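# Move the long cardboard box from desk to far shelf

## Task

Pick up the long cardboard box lying on the desk and set it down on a shelf belonging to the final shelving section at the far end of the aisle (either side of the aisle is fine). It has to rest on the shelf board itself rather than on top of a carton, and no part of it may overhang the shelf's front edge. The robot must not tip over or finish leaning, or the task fails.

## Robot and tools

ROBOT. TidyBot++: a wheeled base (0.54 m long, 0.50 m wide, 0.38 m tall) on four powered casters, carrying one seven-joint arm with a two-finger gripper. There is only one arm, so every arm argument is a single set of values. The shoulder sits 0.12 m ahead of the base centre, 0.68 m up. Cameras: base_camera (fixed on the base, looking ahead) and wrist_camera (looks along the hand). Segment lengths: upper arm 0.42 m, forearm 0.31 m, hand 0.31 m.

FRAMES. Base frame: origin on the floor below the base centre, x ahead, y to the left, z up, metres. hand_pose and hand_target are printed in this frame; the reported point is the middle of the closed finger pads, the hand's z axis runs out along the fingers and the fingers open along its y axis. Odometry frame: where the base frame was when the run began. base_odometry gives x, y in metres and heading in rad (left positive, -3.142 to 3.142); it counts wheel rotation only, so slip shows up as travel. base_tilt is in degrees, forward and right positive.

move. One action per call; optional "cameras" (list of base_camera, wrist_camera or all; [] for none) and "blocking" (true or omitted: returns once everything has stopped; false: returns within about 0.5 s while motion continues). A call with no action just reports state and images.
- base: an object with any of translate_m (forward +, -2 to 2 m), strafe_m (left +, -2 to 2 m), rotate_rad (left/counter-clockwise +, -6.3 to 6.3 rad). These are offsets relative to where the base stands when the command begins, measured along its own axes at that moment; translate and strafe together form one straight-line move.
- joints: absolute angles by name, in rad: joint_1_rad to joint_7_rad, plus gripper_pos (0 = open, about 85 mm gap; 1 = shut). Ranges: joint_2_rad -2.249 to 2.249, joint_4_rad -2.579 to 2.579, joint_6_rad -2.099 to 2.099; joints 1, 3, 5, 7 are continuous and go the short way round, so use steps under half a turn. joint_1_rad positive turns the arm clockwise seen from above (opposite to heading). joint_2_rad 0 is upper arm vertical, positive leans forward. joint_7_rad at 1.57 with hand down spreads the fingers left-right.
- target: absolute hand pose in the base frame, [x, y, z, qw, qx, qy, qz], metres then unit quaternion. With a target, joints may contain only gripper_pos. The solver chooses all seven angles and may swing the elbow; it can overshoot or curve. To fix a position error after "done", add (wanted minus read hand_pose) to the last target's x, y, z. To hold still while loaded, resend hand_target, not hand_pose.
- speeds: caps for this action only: translate_m / strafe_m 0.05 to 0.5 m/s (give only one when combined), rotate_rad 0.1 to 1.57 rad/s, gripper_pos 0.234 to 0.993 per s.
- min_time_s: 0.1 to 8 s, least duration of the arm motions.
A new move overrides only what it names; other motions keep going.

wait: seconds (0 to 10), optional cameras; commands nothing, returns early once motions settle. stop: brakes all running motions (braked parts read "stopped" and may keep pressing). zoom_image: camera plus region [x0, y0, x1, y1] in pixels of that camera's newest image, at most 504 by 504. read_manual: licence texts only. finished_scene: scene (the current number); ends it for good, call nothing after it in the same reply.

RESULTS. base_status, joint_status, hand_status: "moving", "done", "off_target" (resting short of the goal, possibly still pushing), "stopped", or the uncommanded stops "contact_stop" and "time_out" (base moves end after 14 s; an unreachable hand target wanders then reports time_out). Base "done" only means the wheels turned enough, even if blocked. "not_followed"/"joint command not followed" with "cause:" means a self-collision or reach check held the arm targets back. An unexpected stop, a refusal or a torque fault cancels the remaining calls in that reply. motor_effort: percent of each motor's maximum, peak in brackets. gripper "off_target" means the fingers stalled on an object and now squeeze at the shown reading. on_its_own lists uncommanded behaviour. "ARM HIT" is a hard collision with the base or itself. MOTOR HOT and OVER-TEMPERATURE FAULT lines warn of heating from holding loads or stretching out; the arm then sags until it cools.

PRACTICAL NOTES. Hand pointing down reaches at most about 0.94 m above the floor, only near the base. The arm sags under load and does not avoid furniture; it keeps pushing if blocked. Camera images show the true hand position better than hand_pose (off by 1-2 cm). A held object touching down makes hand_pose stop descending while commands keep lowering. Cartons are empty and crush easily: close just past first contact, gentle gripper speed. Avoid: driving or turning while the arm is caught on something high (tipping), reaching far out from the folded pose or swinging a stretched arm sideways, hard hits, drops, fast-swung loads, and gripping hard while the object still rests on the desk. Backing away or retracting the arm rights a slight lean.

Each tool is called after ">>>" by a JSON object that holds its "method" and its "body", one argument or row to a line.

## Session

>>> {"method": "move", "body": {

}}

Scene clock: 0.00 s.
base_odometry: x=+0.000 y=+0.000 heading=+0.000
base_tilt: forward=+0.8 right=-0.6
base_status: not commanded
joint_positions: joint_1_rad=+0.031 joint_2_rad=-0.368 joint_3_rad=+3.097 joint_4_rad=-2.529 joint_5_rad=-0.017 joint_6_rad=-0.857 joint_7_rad=+1.535 gripper_pos=+0.000
joint_status: not commanded
motor_effort: joint_1_rad=+0 joint_2_rad=+1 joint_3_rad=+1 joint_4_rad=+13 joint_5_rad=+0 joint_6_rad=+2 joint_7_rad=+0
hand_pose: x=+0.2668 y=+0.0056 z=+0.5903 quat_wxyz=(+0.000, +0.998, -0.017, +0.062) (m; base frame)
hand_target: x=+0.2658 y=+0.0056 z=+0.5896 quat_wxyz=(+0.000, +0.998, -0.017, +0.061) (m; base frame)
hand_status: not commanded
pictures: base_camera, wrist_camera

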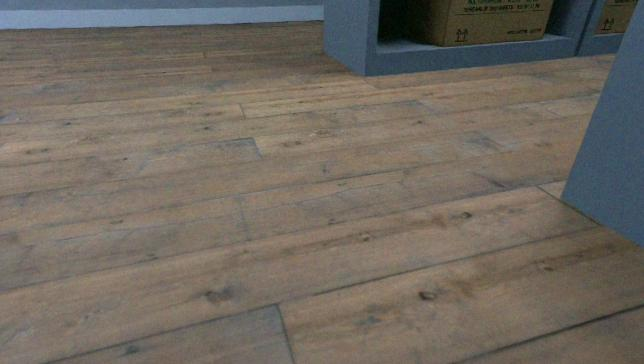

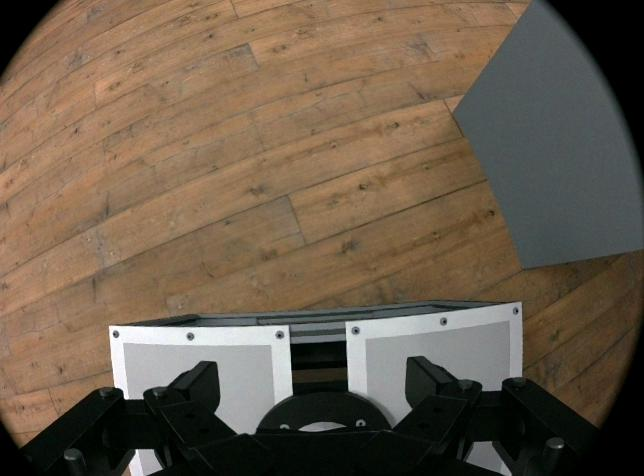

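>>> {"method": "move", "body": {
  "joints": {"joint_6_rad": 0.5},
  "cameras": ["all"]
}}

Scene clock: 5.90 s.
move: done
base_odometry: x=+0.000 y=+0.000 heading=+0.000
base_tilt: forward=+0.7 right=-0.5
base_status: not commanded
joint_positions: joint_1_rad=+0.031 joint_2_rad=-0.368 joint_3_rad=+3.097 joint_4_rad=-2.529 joint_5_rad=-0.017 joint_6_rad=+0.442 joint_7_rad=+1.535 gripper_pos=+0.000
joint_status: all done
motor_effort: joint_1_rad=+0(1) joint_2_rad=-4(5) joint_3_rad=+1(1) joint_4_rad=+16(17) joint_5_rad=+0(0) joint_6_rad=+9(10) joint_7_rad=-1(1)
hand_pose: x=+0.5362 y=+0.0064 z=+0.8530 quat_wxyz=(-0.011, +0.758, -0.012, +0.652)
hand_target: x=+0.5381 y=+0.0064 z=+0.8698 quat_wxyz=(-0.012, +0.739, -0.012, +0.673)
hand_status: not commanded
pictures: base_camera, wrist_camera

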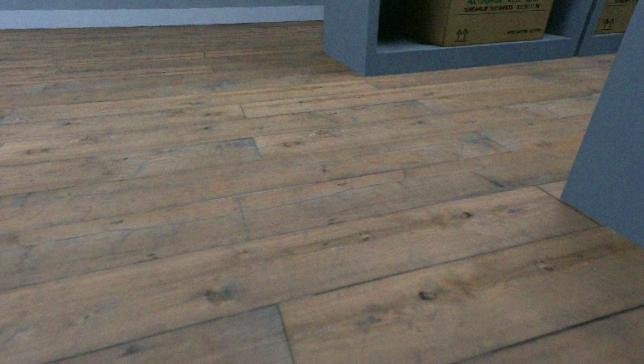

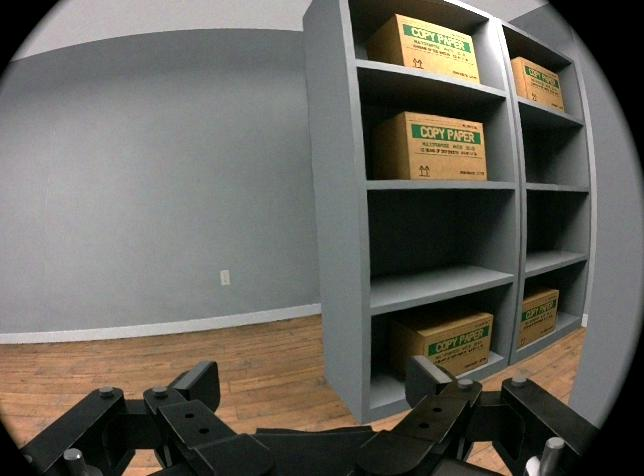

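>>> {"method": "move", "body": {
  "joints": {"joint_1_rad": -1.2},
  "cameras": ["wrist_camera"]
}}

>>> {"method": "move", "body": {
  "joints": {"joint_1_rad": -2.6},
  "cameras": ["wrist_camera"]
}}

Scene clock: 19.63 s.
move: done
base_odometry: x=+0.000 y=+0.000 heading=+0.000
base_tilt: forward=+0.7 right=-0.6
base_status: not commanded
joint_positions: joint_1_rad=-1.187 joint_2_rad=-0.368 joint_3_rad=+3.097 joint_4_rad=-2.529 joint_5_rad=-0.017 joint_6_rad=+0.442 joint_7_rad=+1.535 gripper_pos=+0.000
joint_status: all done
motor_effort: joint_1_rad=+0(1) joint_2_rad=-3(5) joint_3_rad=+1(2) joint_4_rad=+17(17) joint_5_rad=+0(1) joint_6_rad=+9(10) joint_7_rad=+0(1)
hand_pose: x=+0.2571 y=+0.3937 z=+0.8530 quat_wxyz=(-0.383, +0.629, +0.423, +0.529)
hand_target: x=+0.2528 y=+0.3972 z=+0.8698 quat_wxyz=(-0.398, +0.611, +0.417, +0.543)
hand_status: not commanded

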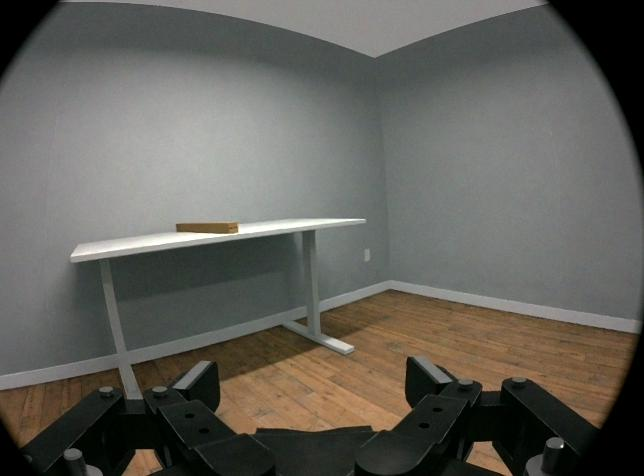

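Scene clock: 22.30 s.
move: done
base_odometry: x=+0.000 y=+0.000 heading=+0.000
base_tilt: forward=+0.7 right=-0.5
base_status: not commanded
joint_positions: joint_1_rad=-2.588 joint_2_rad=-0.368 joint_3_rad=+3.097 joint_4_rad=-2.529 joint_5_rad=-0.017 joint_6_rad=+0.442 joint_7_rad=+1.535 gripper_pos=+0.000
joint_status: all done
motor_effort: joint_1_rad=+0(1) joint_2_rad=-4(5) joint_3_rad=+1(2) joint_4_rad=+17(17) joint_5_rad=+0(1) joint_6_rad=+9(10) joint_7_rad=+0(2)
hand_pose: x=-0.2455 y=+0.2030 z=+0.8530 quat_wxyz=(-0.633, +0.208, +0.729, +0.158)
hand_target: x=-0.2497 y=+0.1994 z=+0.8698 quat_wxyz=(-0.655, +0.199, +0.712, +0.159)
hand_status: not commanded

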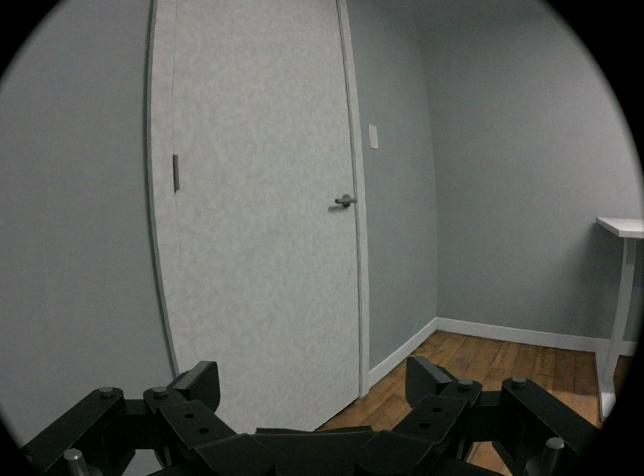

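>>> {"method": "move", "body": {
  "base": {"translate_m": 0.6, "strafe_m": 1.1, "rotate_rad": 1.9},
  "joints": {"joint_1_rad": 0.0, "joint_6_rad": 0.35},
  "cameras": ["all"]
}}

Scene clock: 64.60 s.
move: done
base_odometry: x=+0.600 y=+1.100 heading=+1.900
base_tilt: forward=+0.6 right=-0.6
base_status: done
joint_positions: joint_1_rad=-0.011 joint_2_rad=-0.368 joint_3_rad=+3.097 joint_4_rad=-2.529 joint_5_rad=-0.017 joint_6_rad=+0.422 joint_7_rad=+1.535 gripper_pos=+0.000
joint_status: all done
motor_effort: joint_1_rad=+0(1) joint_2_rad=-4(6) joint_3_rad=+1(2) joint_4_rad=+16(17) joint_5_rad=+0(1) joint_6_rad=+10(10) joint_7_rad=-1(1)
hand_pose: x=+0.5346 y=+0.0236 z=+0.8470 quat_wxyz=(-0.025, +0.764, +0.003, +0.645)
hand_target: x=+0.5299 y=+0.0189 z=+0.8238 quat_wxyz=(-0.020, +0.788, -0.001, +0.616)
hand_status: not commanded
pictures: base_camera, wrist_camera

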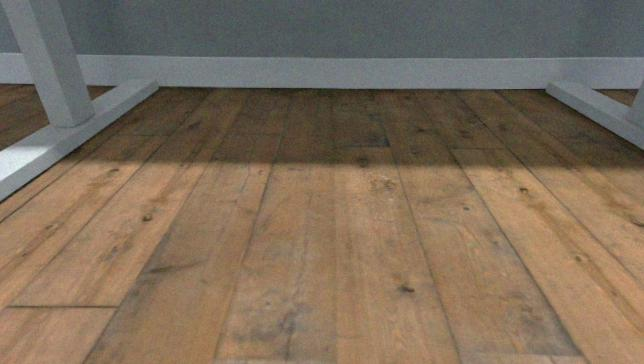

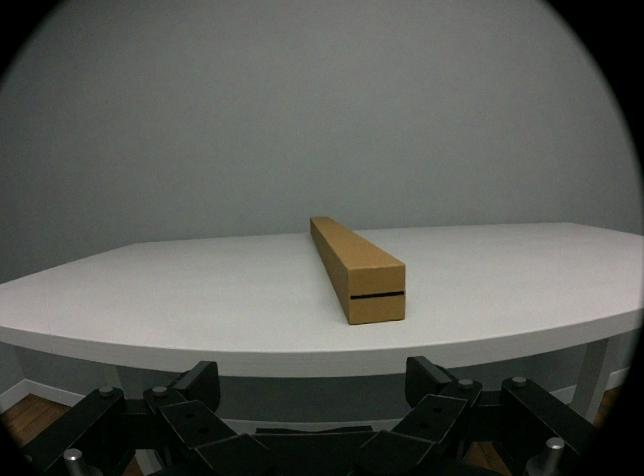

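>>> {"method": "move", "body": {
  "joints": {"joint_1_rad": 0.0, "joint_2_rad": -0.2, "joint_3_rad": 3.14, "joint_4_rad": -1.4, "joint_5_rad": 0.0, "joint_6_rad": -1.1, "joint_7_rad": 1.57},
  "cameras": ["wrist_camera"]
}}

Scene clock: 119.83 s.
move: done
base_odometry: x=+0.600 y=+1.100 heading=+1.900
base_tilt: forward=+0.7 right=-0.5
base_status: not commanded
joint_positions: joint_1_rad=-0.011 joint_2_rad=-0.221 joint_3_rad=+3.121 joint_4_rad=-1.430 joint_5_rad=-0.017 joint_6_rad=-1.029 joint_7_rad=+1.535 gripper_pos=+0.000
joint_status: all done
motor_effort: joint_1_rad=+0(1) joint_2_rad=-8(10) joint_3_rad=+1(2) joint_4_rad=+17(19) joint_5_rad=+0(1) joint_6_rad=+8(11) joint_7_rad=+0(2)
hand_pose: x=+0.5645 y=+0.0211 z=+1.0109 quat_wxyz=(-0.021, +0.900, -0.002, +0.436)
hand_target: x=+0.5605 y=+0.0021 z=+1.0007 quat_wxyz=(+0.000, +0.913, +0.000, +0.408)
hand_status: not commanded

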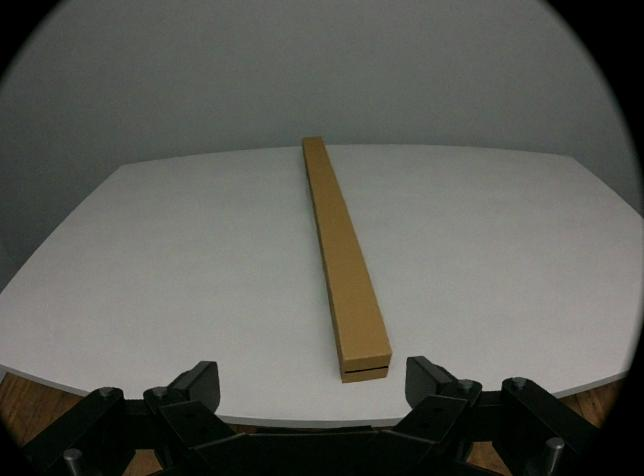

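>>> {"method": "move", "body": {
  "joints": {"joint_1_rad": 2.9, "joint_2_rad": -0.37, "joint_4_rad": -2.3, "joint_6_rad": 0.3},
  "cameras": ["wrist_camera"]
}}

Scene clock: 174.23 s.
move: done
base_odometry: x=+0.600 y=+1.100 heading=+1.900
base_tilt: forward=+0.7 right=-0.5
base_status: not commanded
joint_positions: joint_1_rad=+2.888 joint_2_rad=-0.350 joint_3_rad=+3.127 joint_4_rad=-2.260 joint_5_rad=-0.017 joint_6_rad=+0.236 joint_7_rad=+1.535 gripper_pos=+0.000
joint_status: all done
motor_effort: joint_1_rad=+0(2) joint_2_rad=-6(13) joint_3_rad=+1(2) joint_4_rad=+18(20) joint_5_rad=+0(1) joint_6_rad=+10(10) joint_7_rad=+0(1)
hand_pose: x=-0.3259 y=-0.1231 z=+0.9408 quat_wxyz=(+0.662, +0.080, -0.738, +0.103)
hand_target: x=-0.3202 y=-0.1105 z=+0.9452 quat_wxyz=(+0.681, +0.088, -0.722, +0.083)
hand_status: not commanded

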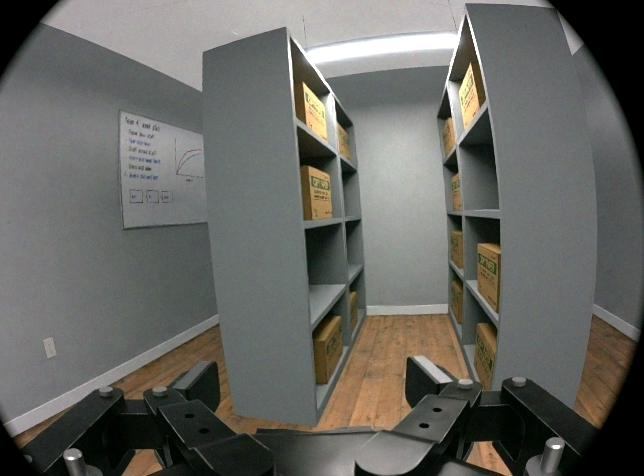

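>>> {"method": "zoom_image", "body": {
  "camera": "wrist_camera",
  "region": [280, 60, 510, 420]
}}

Scaled by 1.400.

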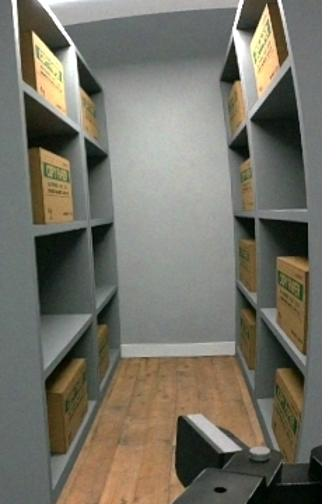

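>>> {"method": "move", "body": {
  "joints": {"joint_1_rad": 0.0, "joint_2_rad": 0.3, "joint_3_rad": 3.14, "joint_4_rad": -0.8, "joint_5_rad": 0.0, "joint_6_rad": -1.7, "joint_7_rad": 1.57},
  "base": {"translate_m": 0.2, "strafe_m": -0.058, "rotate_rad": 0.073},
  "speeds": {"translate_m": 0.1},
  "cameras": ["all"]
}}

Scene clock: 225.83 s.
move: done
base_odometry: x=+0.590 y=+1.308 heading=+1.974
base_tilt: forward=+0.7 right=-0.6
base_status: done
joint_positions: joint_1_rad=+0.008 joint_2_rad=+0.271 joint_3_rad=+3.132 joint_4_rad=-0.830 joint_5_rad=-0.017 joint_6_rad=-1.637 joint_7_rad=+1.535 gripper_pos=+0.000
joint_status: all done
motor_effort: joint_1_rad=+0(2) joint_2_rad=-23(24) joint_3_rad=+0(2) joint_4_rad=+15(20) joint_5_rad=+0(1) joint_6_rad=+4(10) joint_7_rad=+0(2)
hand_pose: x=+0.6341 y=+0.0065 z=+0.9430 quat_wxyz=(-0.013, +0.980, -0.015, +0.200)
hand_target: x=+0.6278 y=+0.0020 z=+0.9331 quat_wxyz=(+0.000, +0.985, +0.000, +0.170)
hand_status: not commanded
pictures: base_camera, wrist_camera

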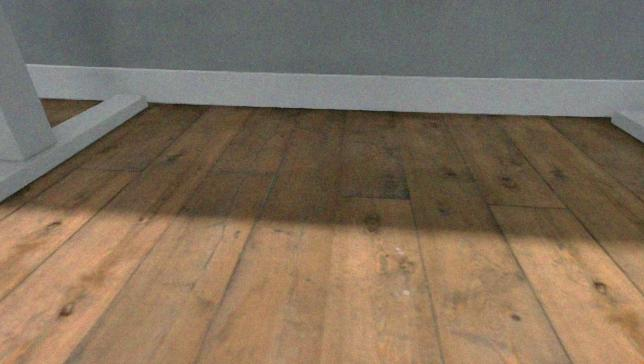

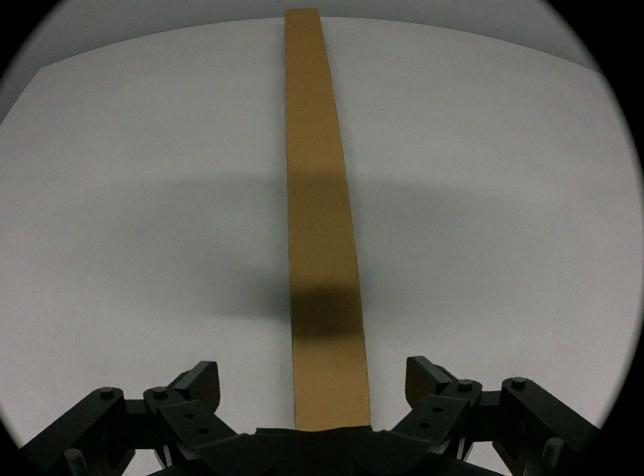

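>>> {"method": "move", "body": {
  "base": {"translate_m": 0.125, "strafe_m": -0.02, "rotate_rad": 0.019},
  "speeds": {"translate_m": 0.1},
  "joints": {"joint_1_rad": 0.0, "joint_2_rad": 0.379, "joint_3_rad": 3.14, "joint_4_rad": -0.75, "joint_5_rad": 0.0, "joint_6_rad": -1.67, "joint_7_rad": 1.57},
  "cameras": ["all"]
}}

Scene clock: 239.00 s.
move: done
base_odometry: x=+0.560 y=+1.431 heading=+1.993
base_tilt: forward=+0.7 right=-0.5
base_status: done
joint_positions: joint_1_rad=+0.002 joint_2_rad=+0.367 joint_3_rad=+3.132 joint_4_rad=-0.774 joint_5_rad=-0.017 joint_6_rad=-1.639 joint_7_rad=+1.535 gripper_pos=+0.000
joint_status: all done
motor_effort: joint_1_rad=+0(3) joint_2_rad=-26(29) joint_3_rad=+0(2) joint_4_rad=+15(16) joint_5_rad=+0(2) joint_6_rad=+3(6) joint_7_rad=-1(1)
hand_pose: x=+0.6658 y=+0.0098 z=+0.9142 quat_wxyz=(-0.014, +0.984, -0.012, +0.179)
hand_target: x=+0.6634 y=+0.0020 z=+0.9139 quat_wxyz=(+0.000, +0.985, +0.000, +0.170)
hand_status: not commanded
pictures: base_camera, wrist_camera

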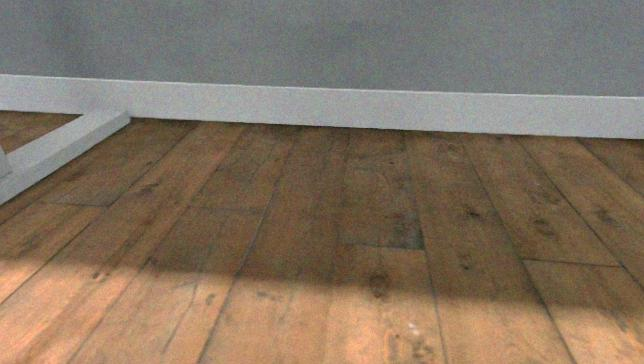

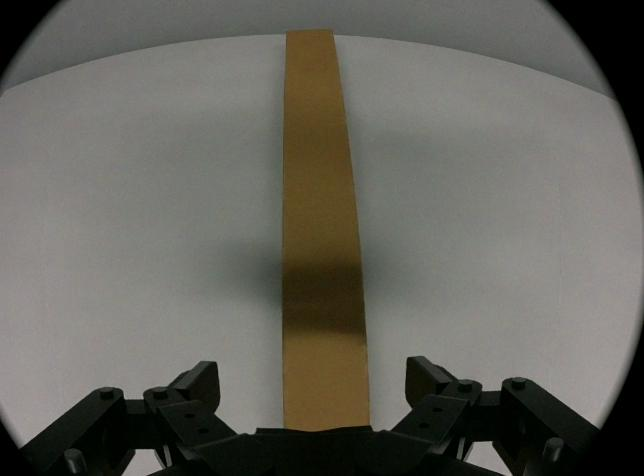

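>>> {"method": "move", "body": {
  "base": {"strafe_m": -0.008},
  "speeds": {"strafe_m": 0.05},
  "joints": {"joint_1_rad": 0.0, "joint_2_rad": 0.365, "joint_3_rad": 3.14, "joint_4_rad": -0.955, "joint_5_rad": 0.0, "joint_6_rad": -1.48, "joint_7_rad": 1.57},
  "min_time_s": 2.5,
  "cameras": ["wrist_camera"]
}}

Scene clock: 252.60 s.
move: done
base_odometry: x=+0.567 y=+1.435 heading=+1.994
base_tilt: forward=+0.7 right=-0.5
base_status: done
joint_positions: joint_1_rad=+0.003 joint_2_rad=+0.367 joint_3_rad=+3.132 joint_4_rad=-0.919 joint_5_rad=-0.017 joint_6_rad=-1.539 joint_7_rad=+1.535 gripper_pos=+0.000
joint_status: all done
motor_effort: joint_1_rad=+0(3) joint_2_rad=-27(28) joint_3_rad=+0(2) joint_4_rad=+15(17) joint_5_rad=+0(1) joint_6_rad=+4(5) joint_7_rad=+0(2)
hand_pose: x=+0.6685 y=+0.0094 z=+0.8670 quat_wxyz=(-0.013, +0.987, -0.014, +0.157)
hand_target: x=+0.6780 y=+0.0021 z=+0.8596 quat_wxyz=(+0.000, +0.985, +0.000, +0.170)
hand_status: not commanded

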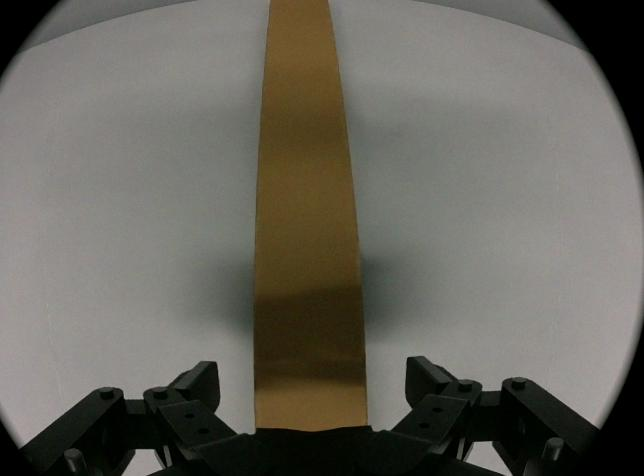

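>>> {"method": "move", "body": {
  "joints": {"joint_2_rad": 0.365, "joint_4_rad": -1.02, "joint_6_rad": -1.4},
  "min_time_s": 2,
  "cameras": ["wrist_camera"]
}}

Scene clock: 258.10 s.
move: done
base_odometry: x=+0.567 y=+1.435 heading=+1.994
base_tilt: forward=+0.7 right=-0.5
base_status: not commanded
joint_positions: joint_1_rad=+0.003 joint_2_rad=+0.367 joint_3_rad=+3.132 joint_4_rad=-0.983 joint_5_rad=-0.017 joint_6_rad=-1.459 joint_7_rad=+1.535 gripper_pos=+0.000
joint_status: all done
motor_effort: joint_1_rad=+0(0) joint_2_rad=-26(28) joint_3_rad=+0(1) joint_4_rad=+16(17) joint_5_rad=+0(1) joint_6_rad=+3(5) joint_7_rad=+0(2)
hand_pose: x=+0.6784 y=+0.0095 z=+0.8492 quat_wxyz=(-0.014, +0.986, -0.014, +0.165)
hand_target: x=+0.6868 y=+0.0021 z=+0.8412 quat_wxyz=(+0.000, +0.984, +0.000, +0.177)
hand_status: not commanded

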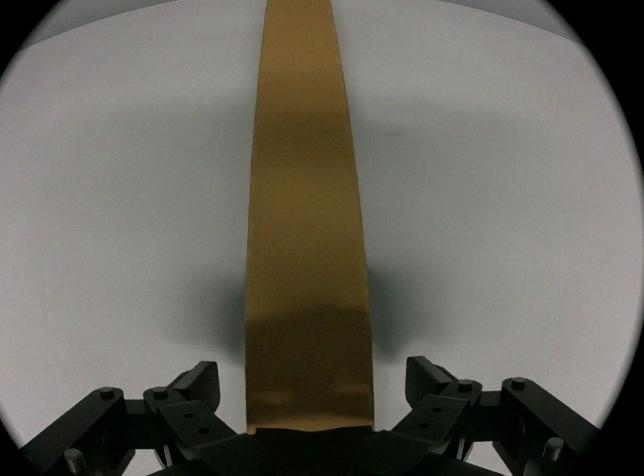

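>>> {"method": "move", "body": {
  "joints": {"gripper_pos": 0.33},
  "speeds": {"gripper_pos": 0.234},
  "cameras": ["wrist_camera"]
}}

Scene clock: 264.97 s.
move: done
base_odometry: x=+0.567 y=+1.435 heading=+1.994
base_tilt: forward=+0.7 right=-0.5
base_status: not commanded
joint_positions: joint_1_rad=+0.003 joint_2_rad=+0.367 joint_3_rad=+3.132 joint_4_rad=-0.983 joint_5_rad=-0.017 joint_6_rad=-1.458 joint_7_rad=+1.535 gripper_pos=+0.331
joint_status: all done
motor_effort: joint_1_rad=+0(1) joint_2_rad=-27(28) joint_3_rad=+0(0) joint_4_rad=+16(16) joint_5_rad=+0(1) joint_6_rad=+3(4) joint_7_rad=+0(1)
hand_pose: x=+0.6785 y=+0.0095 z=+0.8493 quat_wxyz=(-0.014, +0.986, -0.014, +0.166)
hand_target: x=+0.6868 y=+0.0021 z=+0.8412 quat_wxyz=(+0.000, +0.984, +0.000, +0.177)
hand_status: not commanded

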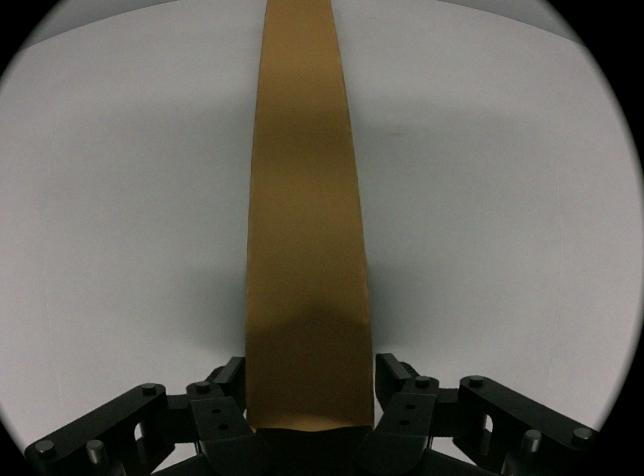

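>>> {"method": "zoom_image", "body": {
  "camera": "wrist_camera",
  "region": [200, 320, 420, 460]
}}

>>> {"method": "move", "body": {
  "joints": {"gripper_pos": 0.35},
  "speeds": {"gripper_pos": 0.234},
  "cameras": ["wrist_camera"]
}}

>>> {"method": "zoom_image", "body": {
  "camera": "wrist_camera",
  "region": [200, 320, 420, 460]
}}

Scaled by 2.291.

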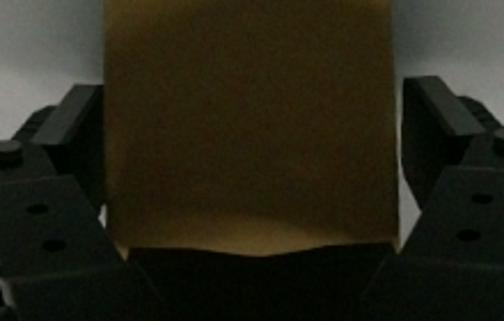

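Scene clock: 269.57 s.
move: done
base_odometry: x=+0.567 y=+1.435 heading=+1.994
base_tilt: forward=+0.8 right=-0.6
base_status: not commanded
joint_positions: joint_1_rad=+0.003 joint_2_rad=+0.367 joint_3_rad=+3.132 joint_4_rad=-0.983 joint_5_rad=-0.017 joint_6_rad=-1.458 joint_7_rad=+1.535 gripper_pos=+0.351
joint_status: all done
motor_effort: joint_1_rad=+0(0) joint_2_rad=-26(27) joint_3_rad=+0(0) joint_4_rad=+16(17) joint_5_rad=+0(0) joint_6_rad=+3(4) joint_7_rad=+0(1)
hand_pose: x=+0.6785 y=+0.0095 z=+0.8493 quat_wxyz=(-0.014, +0.986, -0.014, +0.166)
hand_target: x=+0.6868 y=+0.0021 z=+0.8412 quat_wxyz=(+0.000, +0.984, +0.000, +0.177)
hand_status: not commanded

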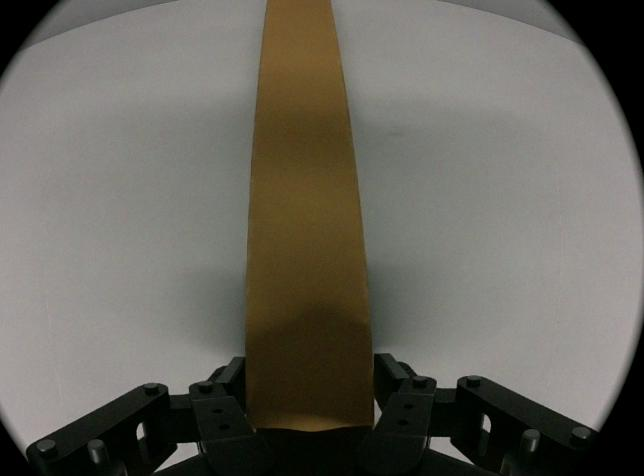

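Scaled by 2.291.

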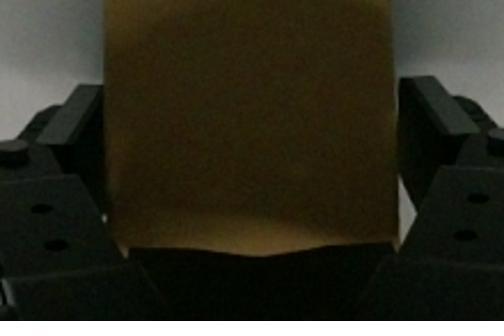

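>>> {"method": "move", "body": {
  "joints": {"gripper_pos": 0.365},
  "speeds": {"gripper_pos": 0.234},
  "cameras": ["wrist_camera"]
}}

>>> {"method": "zoom_image", "body": {
  "camera": "wrist_camera",
  "region": [200, 320, 420, 460]
}}

Scene clock: 283.10 s.
move: done
base_odometry: x=+0.567 y=+1.435 heading=+1.994
base_tilt: forward=+0.7 right=-0.5
base_status: not commanded
joint_positions: joint_1_rad=+0.003 joint_2_rad=+0.367 joint_3_rad=+3.132 joint_4_rad=-0.983 joint_5_rad=-0.017 joint_6_rad=-1.458 joint_7_rad=+1.535 gripper_pos=+0.363
joint_status: all done
motor_effort: joint_1_rad=+0(0) joint_2_rad=-27(27) joint_3_rad=+0(0) joint_4_rad=+15(16) joint_5_rad=+0(1) joint_6_rad=+3(4) joint_7_rad=+0(1)
hand_pose: x=+0.6785 y=+0.0095 z=+0.8493 quat_wxyz=(-0.014, +0.986, -0.014, +0.166)
hand_target: x=+0.6868 y=+0.0021 z=+0.8412 quat_wxyz=(+0.000, +0.984, +0.000, +0.177)
hand_status: not commanded

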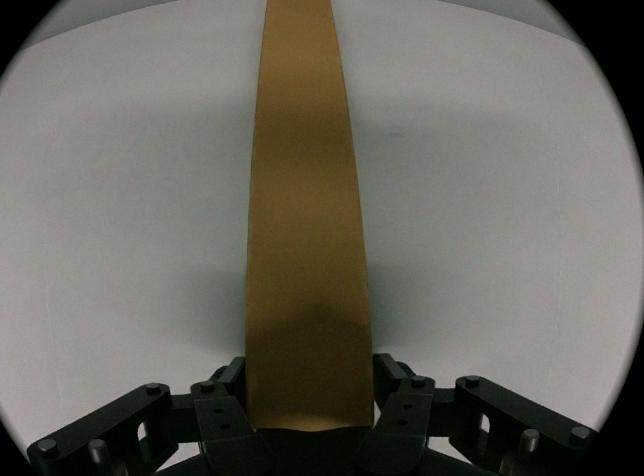

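Scaled by 2.291.

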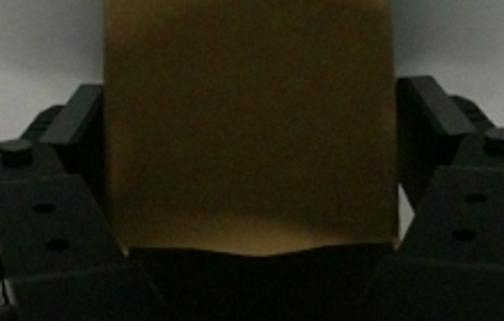

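>>> {"method": "move", "body": {
  "joints": {"gripper_pos": 0.375},
  "speeds": {"gripper_pos": 0.234}
}}

Scene clock: 285.73 s.
move: done
base_odometry: x=+0.567 y=+1.435 heading=+1.994
base_tilt: forward=+0.7 right=-0.6
base_status: not commanded
joint_positions: joint_1_rad=+0.003 joint_2_rad=+0.367 joint_3_rad=+3.132 joint_4_rad=-0.983 joint_5_rad=-0.017 joint_6_rad=-1.458 joint_7_rad=+1.535 gripper_pos=+0.375
joint_status: all done
motor_effort: joint_1_rad=+0(1) joint_2_rad=-26(28) joint_3_rad=+0(0) joint_4_rad=+16(16) joint_5_rad=+0(1) joint_6_rad=+4(4) joint_7_rad=+0(1)
hand_pose: x=+0.6785 y=+0.0095 z=+0.8493 quat_wxyz=(-0.014, +0.986, -0.014, +0.166)
hand_target: x=+0.6868 y=+0.0021 z=+0.8412 quat_wxyz=(+0.000, +0.984, +0.000, +0.177)
hand_status: not commanded
pictures: none

>>> {"method": "move", "body": {
  "joints": {"gripper_pos": 0.385},
  "speeds": {"gripper_pos": 0.234}
}}

Scene clock: 288.50 s.
move: done
base_odometry: x=+0.567 y=+1.435 heading=+1.994
base_tilt: forward=+0.8 right=-0.5
base_status: not commanded
joint_positions: joint_1_rad=+0.003 joint_2_rad=+0.367 joint_3_rad=+3.132 joint_4_rad=-0.983 joint_5_rad=-0.017 joint_6_rad=-1.458 joint_7_rad=+1.535 gripper_pos=+0.383
joint_status: all done
motor_effort: joint_1_rad=+0(0) joint_2_rad=-27(27) joint_3_rad=+0(0) joint_4_rad=+16(16) joint_5_rad=+0(1) joint_6_rad=+4(4) joint_7_rad=-1(1)
hand_pose: x=+0.6785 y=+0.0095 z=+0.8493 quat_wxyz=(-0.014, +0.986, -0.014, +0.166)
hand_target: x=+0.6868 y=+0.0021 z=+0.8412 quat_wxyz=(+0.000, +0.984, +0.000, +0.177)
hand_status: not commanded
pictures: none

>>> {"method": "move", "body": {
  "joints": {"gripper_pos": 0.395},
  "speeds": {"gripper_pos": 0.234},
  "cameras": ["wrist_camera"]
}}

>>> {"method": "zoom_image", "body": {
  "camera": "wrist_camera",
  "region": [200, 320, 420, 460]
}}

Scene clock: 291.23 s.
move: done
base_odometry: x=+0.567 y=+1.435 heading=+1.994
base_tilt: forward=+0.7 right=-0.5
base_status: not commanded
joint_positions: joint_1_rad=+0.003 joint_2_rad=+0.367 joint_3_rad=+3.132 joint_4_rad=-0.983 joint_5_rad=-0.017 joint_6_rad=-1.458 joint_7_rad=+1.535 gripper_pos=+0.395
joint_status: all done
motor_effort: joint_1_rad=+0(1) joint_2_rad=-27(28) joint_3_rad=+0(0) joint_4_rad=+16(16) joint_5_rad=+0(1) joint_6_rad=+4(5) joint_7_rad=-1(1)
hand_pose: x=+0.6785 y=+0.0095 z=+0.8493 quat_wxyz=(-0.014, +0.986, -0.014, +0.166)
hand_target: x=+0.6868 y=+0.0021 z=+0.8412 quat_wxyz=(+0.000, +0.984, +0.000, +0.177)
hand_status: not commanded

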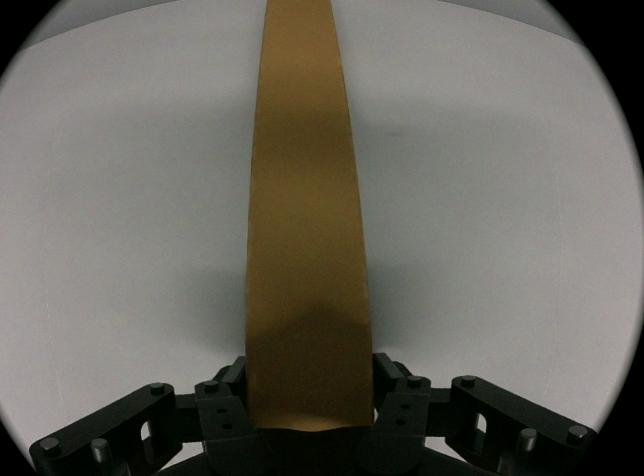

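Scaled by 2.291.

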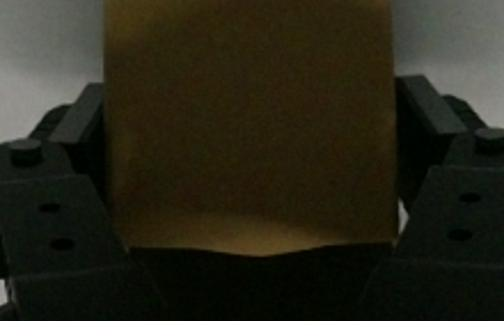

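>>> {"method": "move", "body": {
  "joints": {"gripper_pos": 0.41},
  "speeds": {"gripper_pos": 0.234}
}}

>>> {"method": "move", "body": {
  "joints": {"gripper_pos": 0.42},
  "speeds": {"gripper_pos": 0.234},
  "cameras": ["wrist_camera"]
}}

>>> {"method": "zoom_image", "body": {
  "camera": "wrist_camera",
  "region": [200, 320, 420, 460]
}}

Scene clock: 296.83 s.
move: done
base_odometry: x=+0.567 y=+1.435 heading=+1.994
base_tilt: forward=+0.7 right=-0.6
base_status: not commanded
joint_positions: joint_1_rad=+0.003 joint_2_rad=+0.367 joint_3_rad=+3.132 joint_4_rad=-0.983 joint_5_rad=-0.017 joint_6_rad=-1.458 joint_7_rad=+1.535 gripper_pos=+0.411
joint_status: all done
motor_effort: joint_1_rad=+0(1) joint_2_rad=-27(28) joint_3_rad=+0(0) joint_4_rad=+16(16) joint_5_rad=+0(1) joint_6_rad=+4(4) joint_7_rad=+0(1)
hand_pose: x=+0.6785 y=+0.0095 z=+0.8493 quat_wxyz=(-0.014, +0.986, -0.014, +0.166)
hand_target: x=+0.6868 y=+0.0021 z=+0.8412 quat_wxyz=(+0.000, +0.984, +0.000, +0.177)
hand_status: not commanded
pictures: none

Scene clock: 297.47 s.
move: done
base_odometry: x=+0.567 y=+1.435 heading=+1.994
base_tilt: forward=+0.7 right=-0.5
base_status: not commanded
joint_positions: joint_1_rad=+0.003 joint_2_rad=+0.367 joint_3_rad=+3.132 joint_4_rad=-0.983 joint_5_rad=-0.017 joint_6_rad=-1.458 joint_7_rad=+1.535 gripper_pos=+0.419
joint_status: all done
motor_effort: joint_1_rad=+0(1) joint_2_rad=-27(27) joint_3_rad=+0(1) joint_4_rad=+16(16) joint_5_rad=+0(0) joint_6_rad=+3(4) joint_7_rad=+0(1)
hand_pose: x=+0.6785 y=+0.0095 z=+0.8493 quat_wxyz=(-0.014, +0.986, -0.014, +0.166)
hand_target: x=+0.6868 y=+0.0021 z=+0.8412 quat_wxyz=(+0.000, +0.984, +0.000, +0.177)
hand_status: not commanded

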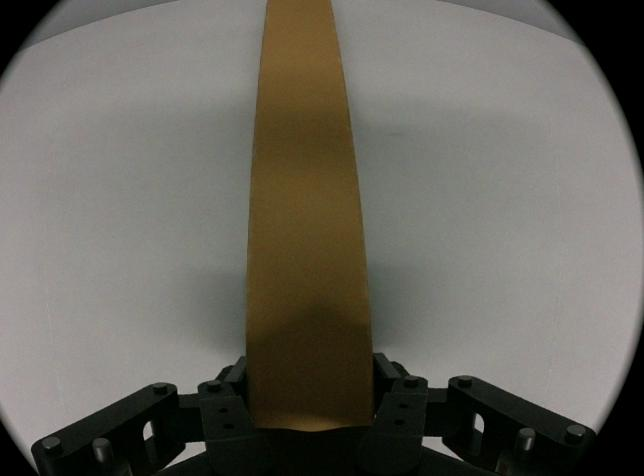

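Scaled by 2.291.

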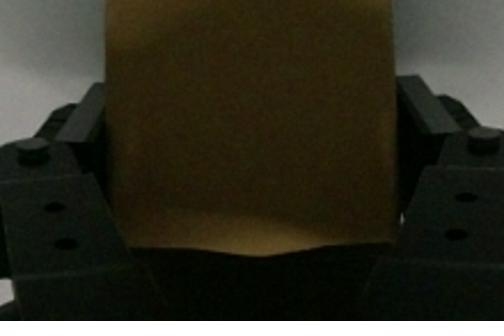

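>>> {"method": "move", "body": {
  "joints": {"gripper_pos": 0.43},
  "speeds": {"gripper_pos": 0.234}
}}

>>> {"method": "move", "body": {
  "joints": {"gripper_pos": 0.44},
  "speeds": {"gripper_pos": 0.234},
  "cameras": ["wrist_camera"]
}}

>>> {"method": "zoom_image", "body": {
  "camera": "wrist_camera",
  "region": [200, 320, 420, 460]
}}

Scene clock: 300.57 s.
move: done
base_odometry: x=+0.567 y=+1.435 heading=+1.994
base_tilt: forward=+0.8 right=-0.6
base_status: not commanded
joint_positions: joint_1_rad=+0.003 joint_2_rad=+0.367 joint_3_rad=+3.132 joint_4_rad=-0.983 joint_5_rad=-0.017 joint_6_rad=-1.458 joint_7_rad=+1.535 gripper_pos=+0.431
joint_status: all done
motor_effort: joint_1_rad=+0(0) joint_2_rad=-27(27) joint_3_rad=+0(1) joint_4_rad=+16(17) joint_5_rad=+0(0) joint_6_rad=+4(4) joint_7_rad=+0(2)
hand_pose: x=+0.6785 y=+0.0095 z=+0.8493 quat_wxyz=(-0.014, +0.986, -0.014, +0.166)
hand_target: x=+0.6868 y=+0.0021 z=+0.8412 quat_wxyz=(+0.000, +0.984, +0.000, +0.177)
hand_status: not commanded
pictures: none

Scene clock: 301.17 s.
move: done
base_odometry: x=+0.567 y=+1.435 heading=+1.994
base_tilt: forward=+0.8 right=-0.6
base_status: not commanded
joint_positions: joint_1_rad=+0.003 joint_2_rad=+0.367 joint_3_rad=+3.132 joint_4_rad=-0.983 joint_5_rad=-0.017 joint_6_rad=-1.458 joint_7_rad=+1.535 gripper_pos=+0.439
joint_status: all done
motor_effort: joint_1_rad=+0(0) joint_2_rad=-26(27) joint_3_rad=+0(1) joint_4_rad=+15(16) joint_5_rad=+0(0) joint_6_rad=+3(4) joint_7_rad=-2(2)
hand_pose: x=+0.6785 y=+0.0095 z=+0.8493 quat_wxyz=(-0.014, +0.986, -0.014, +0.166)
hand_target: x=+0.6868 y=+0.0021 z=+0.8412 quat_wxyz=(+0.000, +0.984, +0.000, +0.177)
hand_status: not commanded

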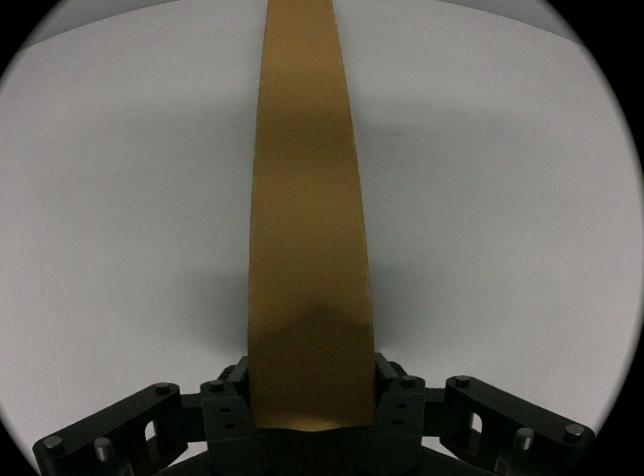

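Scaled by 2.291.

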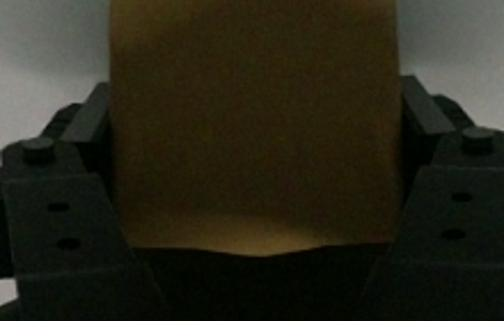

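>>> {"method": "move", "body": {
  "joints": {"gripper_pos": 0.45},
  "speeds": {"gripper_pos": 0.234}
}}

>>> {"method": "move", "body": {
  "joints": {"gripper_pos": 0.46},
  "speeds": {"gripper_pos": 0.234},
  "cameras": ["wrist_camera"]
}}

>>> {"method": "zoom_image", "body": {
  "camera": "wrist_camera",
  "region": [200, 320, 420, 460]
}}

Scene clock: 304.97 s.
move: done
base_odometry: x=+0.567 y=+1.435 heading=+1.994
base_tilt: forward=+0.6 right=-0.5
base_status: not commanded
joint_positions: joint_1_rad=+0.003 joint_2_rad=+0.367 joint_3_rad=+3.132 joint_4_rad=-0.983 joint_5_rad=-0.017 joint_6_rad=-1.458 joint_7_rad=+1.535 gripper_pos=+0.448
joint_status: all done
motor_effort: joint_1_rad=+0(1) joint_2_rad=-24(26) joint_3_rad=+0(0) joint_4_rad=+15(15) joint_5_rad=+0(1) joint_6_rad=+4(4) joint_7_rad=+0(1)
hand_pose: x=+0.6785 y=+0.0095 z=+0.8494 quat_wxyz=(-0.014, +0.986, -0.014, +0.166)
hand_target: x=+0.6868 y=+0.0021 z=+0.8412 quat_wxyz=(+0.000, +0.984, +0.000, +0.177)
hand_status: not commanded
pictures: none

Scene clock: 305.80 s.
move: done
base_odometry: x=+0.567 y=+1.435 heading=+1.994
base_tilt: forward=+0.7 right=-0.5
base_status: not commanded
joint_positions: joint_1_rad=+0.003 joint_2_rad=+0.367 joint_3_rad=+3.132 joint_4_rad=-0.983 joint_5_rad=-0.017 joint_6_rad=-1.458 joint_7_rad=+1.535 gripper_pos=+0.456
joint_status: all done
motor_effort: joint_1_rad=-1(1) joint_2_rad=-23(24) joint_3_rad=+0(1) joint_4_rad=+14(15) joint_5_rad=-1(1) joint_6_rad=+4(5) joint_7_rad=-1(1)
hand_pose: x=+0.6785 y=+0.0095 z=+0.8495 quat_wxyz=(-0.014, +0.986, -0.014, +0.166)
hand_target: x=+0.6868 y=+0.0021 z=+0.8412 quat_wxyz=(+0.000, +0.984, +0.000, +0.177)
hand_status: not commanded

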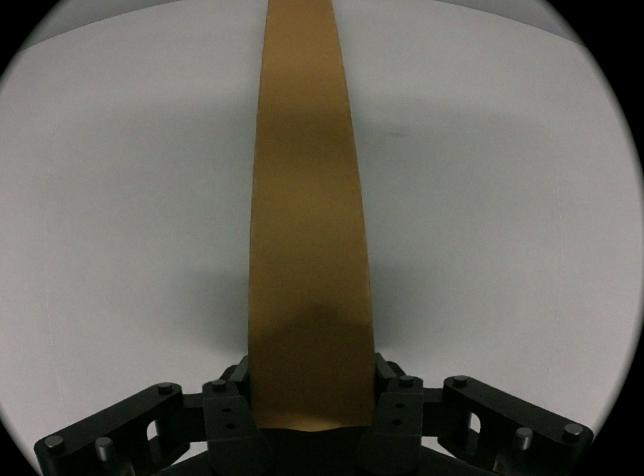

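Scaled by 2.291.

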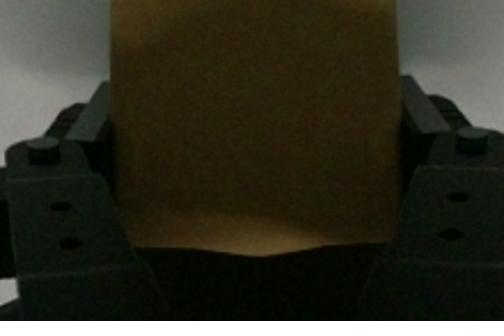

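>>> {"method": "move", "body": {
  "joints": {"gripper_pos": 0.465},
  "speeds": {"gripper_pos": 0.234}
}}

>>> {"method": "move", "body": {
  "joints": {"joint_2_rad": 0.35, "joint_4_rad": -0.88, "joint_6_rad": -1.54},
  "min_time_s": 3,
  "cameras": ["wrist_camera"]
}}

Scene clock: 310.37 s.
move: done
base_odometry: x=+0.567 y=+1.435 heading=+1.994
base_tilt: forward=+0.8 right=-0.6
base_status: not commanded
joint_positions: joint_1_rad=+0.003 joint_2_rad=+0.367 joint_3_rad=+3.132 joint_4_rad=-0.983 joint_5_rad=-0.017 joint_6_rad=-1.458 joint_7_rad=+1.535 gripper_pos=+0.464
joint_status: all done
motor_effort: joint_1_rad=+0(1) joint_2_rad=-23(24) joint_3_rad=+0(1) joint_4_rad=+14(14) joint_5_rad=-1(1) joint_6_rad=+4(5) joint_7_rad=+0(2)
hand_pose: x=+0.6785 y=+0.0095 z=+0.8495 quat_wxyz=(-0.014, +0.986, -0.014, +0.166)
hand_target: x=+0.6868 y=+0.0021 z=+0.8412 quat_wxyz=(+0.000, +0.984, +0.000, +0.177)
hand_status: not commanded
pictures: none

Scene clock: 313.67 s.
move: done
base_odometry: x=+0.567 y=+1.435 heading=+1.994
base_tilt: forward=+0.8 right=-0.5
base_status: not commanded
joint_positions: joint_1_rad=+0.003 joint_2_rad=+0.367 joint_3_rad=+3.132 joint_4_rad=-0.913 joint_5_rad=-0.017 joint_6_rad=-1.480 joint_7_rad=+1.535 gripper_pos=+0.464
joint_status: all done
motor_effort: joint_1_rad=+0(1) joint_2_rad=-27(28) joint_3_rad=+0(0) joint_4_rad=+16(18) joint_5_rad=+0(1) joint_6_rad=+4(5) joint_7_rad=-1(1)
hand_pose: x=+0.6870 y=+0.0094 z=+0.8762 quat_wxyz=(-0.014, +0.982, -0.014, +0.190)
hand_target: x=+0.6726 y=+0.0021 z=+0.8921 quat_wxyz=(+0.000, +0.983, +0.000, +0.185)
hand_status: not commanded

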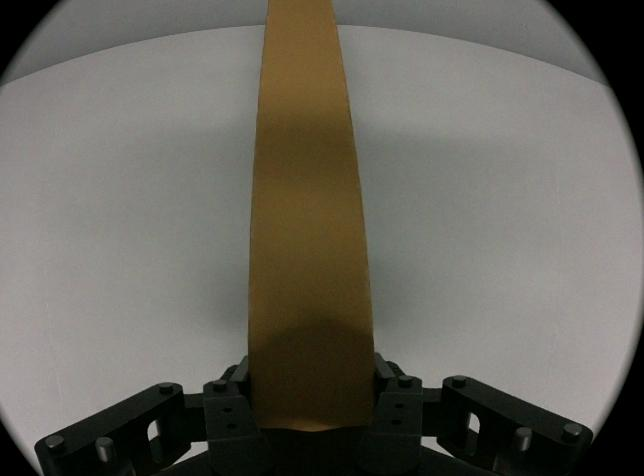

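>>> {"method": "move", "body": {
  "joints": {"joint_2_rad": 0.365, "joint_4_rad": -1.01, "joint_6_rad": -1.41},
  "min_time_s": 3
}}

>>> {"method": "move", "body": {
  "joints": {"gripper_pos": 0.25},
  "speeds": {"gripper_pos": 0.3},
  "cameras": ["wrist_camera"]
}}

Scene clock: 349.50 s.
move: done
base_odometry: x=+0.567 y=+1.435 heading=+1.994
base_tilt: forward=+0.6 right=-0.6
base_status: not commanded
joint_positions: joint_1_rad=+0.003 joint_2_rad=+0.367 joint_3_rad=+3.132 joint_4_rad=-0.975 joint_5_rad=-0.017 joint_6_rad=-1.468 joint_7_rad=+1.535 gripper_pos=+0.464
joint_status: all done
motor_effort: joint_1_rad=+0(1) joint_2_rad=-27(29) joint_3_rad=+0(0) joint_4_rad=+17(17) joint_5_rad=+0(1) joint_6_rad=+3(5) joint_7_rad=+0(1)
hand_pose: x=+0.6771 y=+0.0094 z=+0.8517 quat_wxyz=(-0.014, +0.986, -0.014, +0.165)
hand_target: x=+0.6862 y=+0.0021 z=+0.8443 quat_wxyz=(+0.000, +0.984, +0.000, +0.177)
hand_status: not commanded
pictures: none

Scene clock: 350.80 s.
move: done
base_odometry: x=+0.567 y=+1.435 heading=+1.994
base_tilt: forward=+0.7 right=-0.6
base_status: not commanded
joint_positions: joint_1_rad=+0.003 joint_2_rad=+0.367 joint_3_rad=+3.132 joint_4_rad=-0.975 joint_5_rad=-0.017 joint_6_rad=-1.468 joint_7_rad=+1.535 gripper_pos=+0.251
joint_status: all done
motor_effort: joint_1_rad=+0(0) joint_2_rad=-27(27) joint_3_rad=+0(0) joint_4_rad=+16(16) joint_5_rad=+0(1) joint_6_rad=+4(4) joint_7_rad=+0(2)
hand_pose: x=+0.6774 y=+0.0094 z=+0.8518 quat_wxyz=(-0.014, +0.986, -0.014, +0.165)
hand_target: x=+0.6862 y=+0.0021 z=+0.8443 quat_wxyz=(+0.000, +0.984, +0.000, +0.177)
hand_status: not commanded

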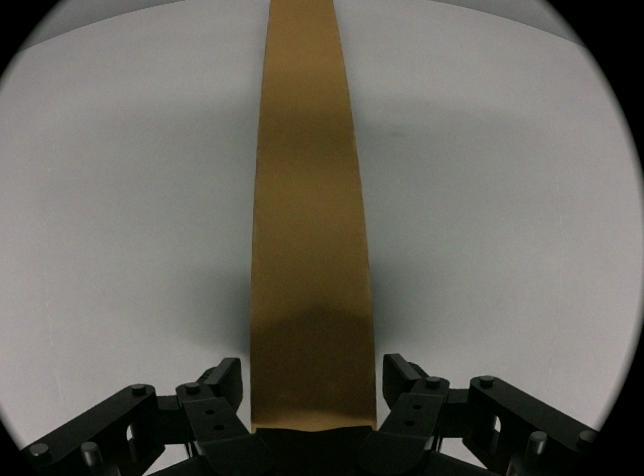

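>>> {"method": "move", "body": {
  "joints": {"joint_2_rad": 0.195, "joint_4_rad": -1.111, "joint_6_rad": -1.236, "gripper_pos": 0.25},
  "min_time_s": 2,
  "cameras": ["wrist_camera"]
}}

Scene clock: 357.07 s.
move: done
base_odometry: x=+0.567 y=+1.435 heading=+1.994
base_tilt: forward=+0.7 right=-0.6
base_status: not commanded
joint_positions: joint_1_rad=+0.003 joint_2_rad=+0.218 joint_3_rad=+3.132 joint_4_rad=-1.074 joint_5_rad=-0.017 joint_6_rad=-1.296 joint_7_rad=+1.535 gripper_pos=+0.251
joint_status: all done
motor_effort: joint_1_rad=+0(0) joint_2_rad=-23(28) joint_3_rad=+0(1) joint_4_rad=+16(18) joint_5_rad=+0(1) joint_6_rad=+6(6) joint_7_rad=+0(1)
hand_pose: x=+0.6757 y=+0.0096 z=+0.9148 quat_wxyz=(-0.015, +0.962, -0.014, +0.273)
hand_target: x=+0.6796 y=+0.0021 z=+0.9199 quat_wxyz=(+0.000, +0.955, +0.000, +0.295)
hand_status: not commanded

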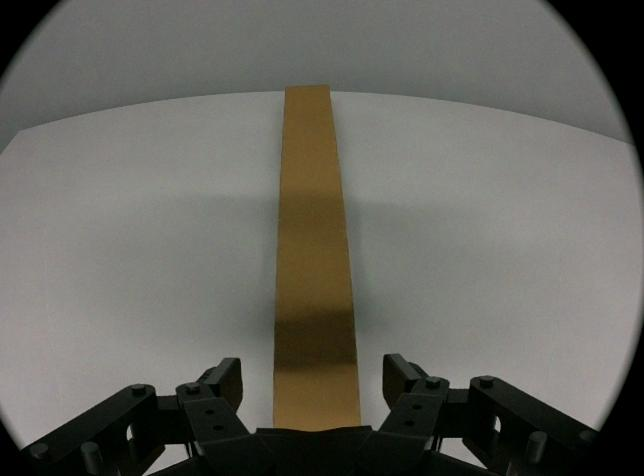

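>>> {"method": "move", "body": {
  "joints": {"joint_2_rad": 0.15, "joint_4_rad": -1.31, "joint_6_rad": -1.03},
  "min_time_s": 2,
  "cameras": ["wrist_camera"]
}}

Scene clock: 364.87 s.
move: done
base_odometry: x=+0.567 y=+1.435 heading=+1.994
base_tilt: forward=+0.7 right=-0.5
base_status: not commanded
joint_positions: joint_1_rad=+0.003 joint_2_rad=+0.177 joint_3_rad=+3.132 joint_4_rad=-1.273 joint_5_rad=-0.017 joint_6_rad=-1.090 joint_7_rad=+1.535 gripper_pos=+0.251
joint_status: all done
motor_effort: joint_1_rad=+0(0) joint_2_rad=-21(24) joint_3_rad=+0(1) joint_4_rad=+17(19) joint_5_rad=+0(1) joint_6_rad=+6(6) joint_7_rad=+0(2)
hand_pose: x=+0.6812 y=+0.0094 z=+0.8775 quat_wxyz=(-0.016, +0.955, -0.016, +0.296)
hand_target: x=+0.6831 y=+0.0022 z=+0.8851 quat_wxyz=(+0.000, +0.947, +0.000, +0.320)
hand_status: not commanded

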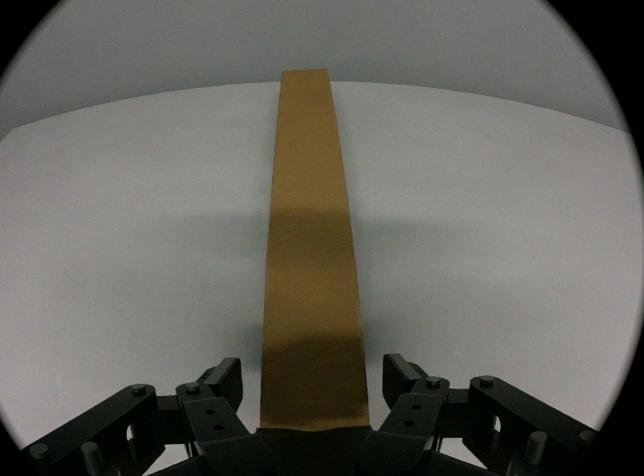

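>>> {"method": "move", "body": {
  "joints": {"joint_2_rad": 0.15, "joint_4_rad": -1.375, "joint_6_rad": -0.968},
  "min_time_s": 2,
  "cameras": ["wrist_camera"]
}}

Scene clock: 369.30 s.
move: done
base_odometry: x=+0.567 y=+1.435 heading=+1.994
base_tilt: forward=+0.6 right=-0.6
base_status: not commanded
joint_positions: joint_1_rad=+0.003 joint_2_rad=+0.176 joint_3_rad=+3.132 joint_4_rad=-1.336 joint_5_rad=-0.017 joint_6_rad=-1.028 joint_7_rad=+1.535 gripper_pos=+0.251
joint_status: all done
motor_effort: joint_1_rad=+0(1) joint_2_rad=-22(23) joint_3_rad=+0(1) joint_4_rad=+17(18) joint_5_rad=+0(1) joint_6_rad=+6(7) joint_7_rad=+0(1)
hand_pose: x=+0.6826 y=+0.0093 z=+0.8577 quat_wxyz=(-0.015, +0.955, -0.016, +0.296)
hand_target: x=+0.6839 y=+0.0022 z=+0.8642 quat_wxyz=(+0.000, +0.948, +0.000, +0.319)
hand_status: not commanded

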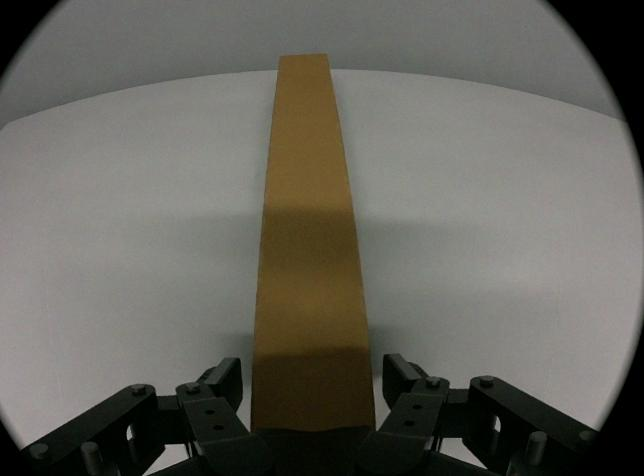

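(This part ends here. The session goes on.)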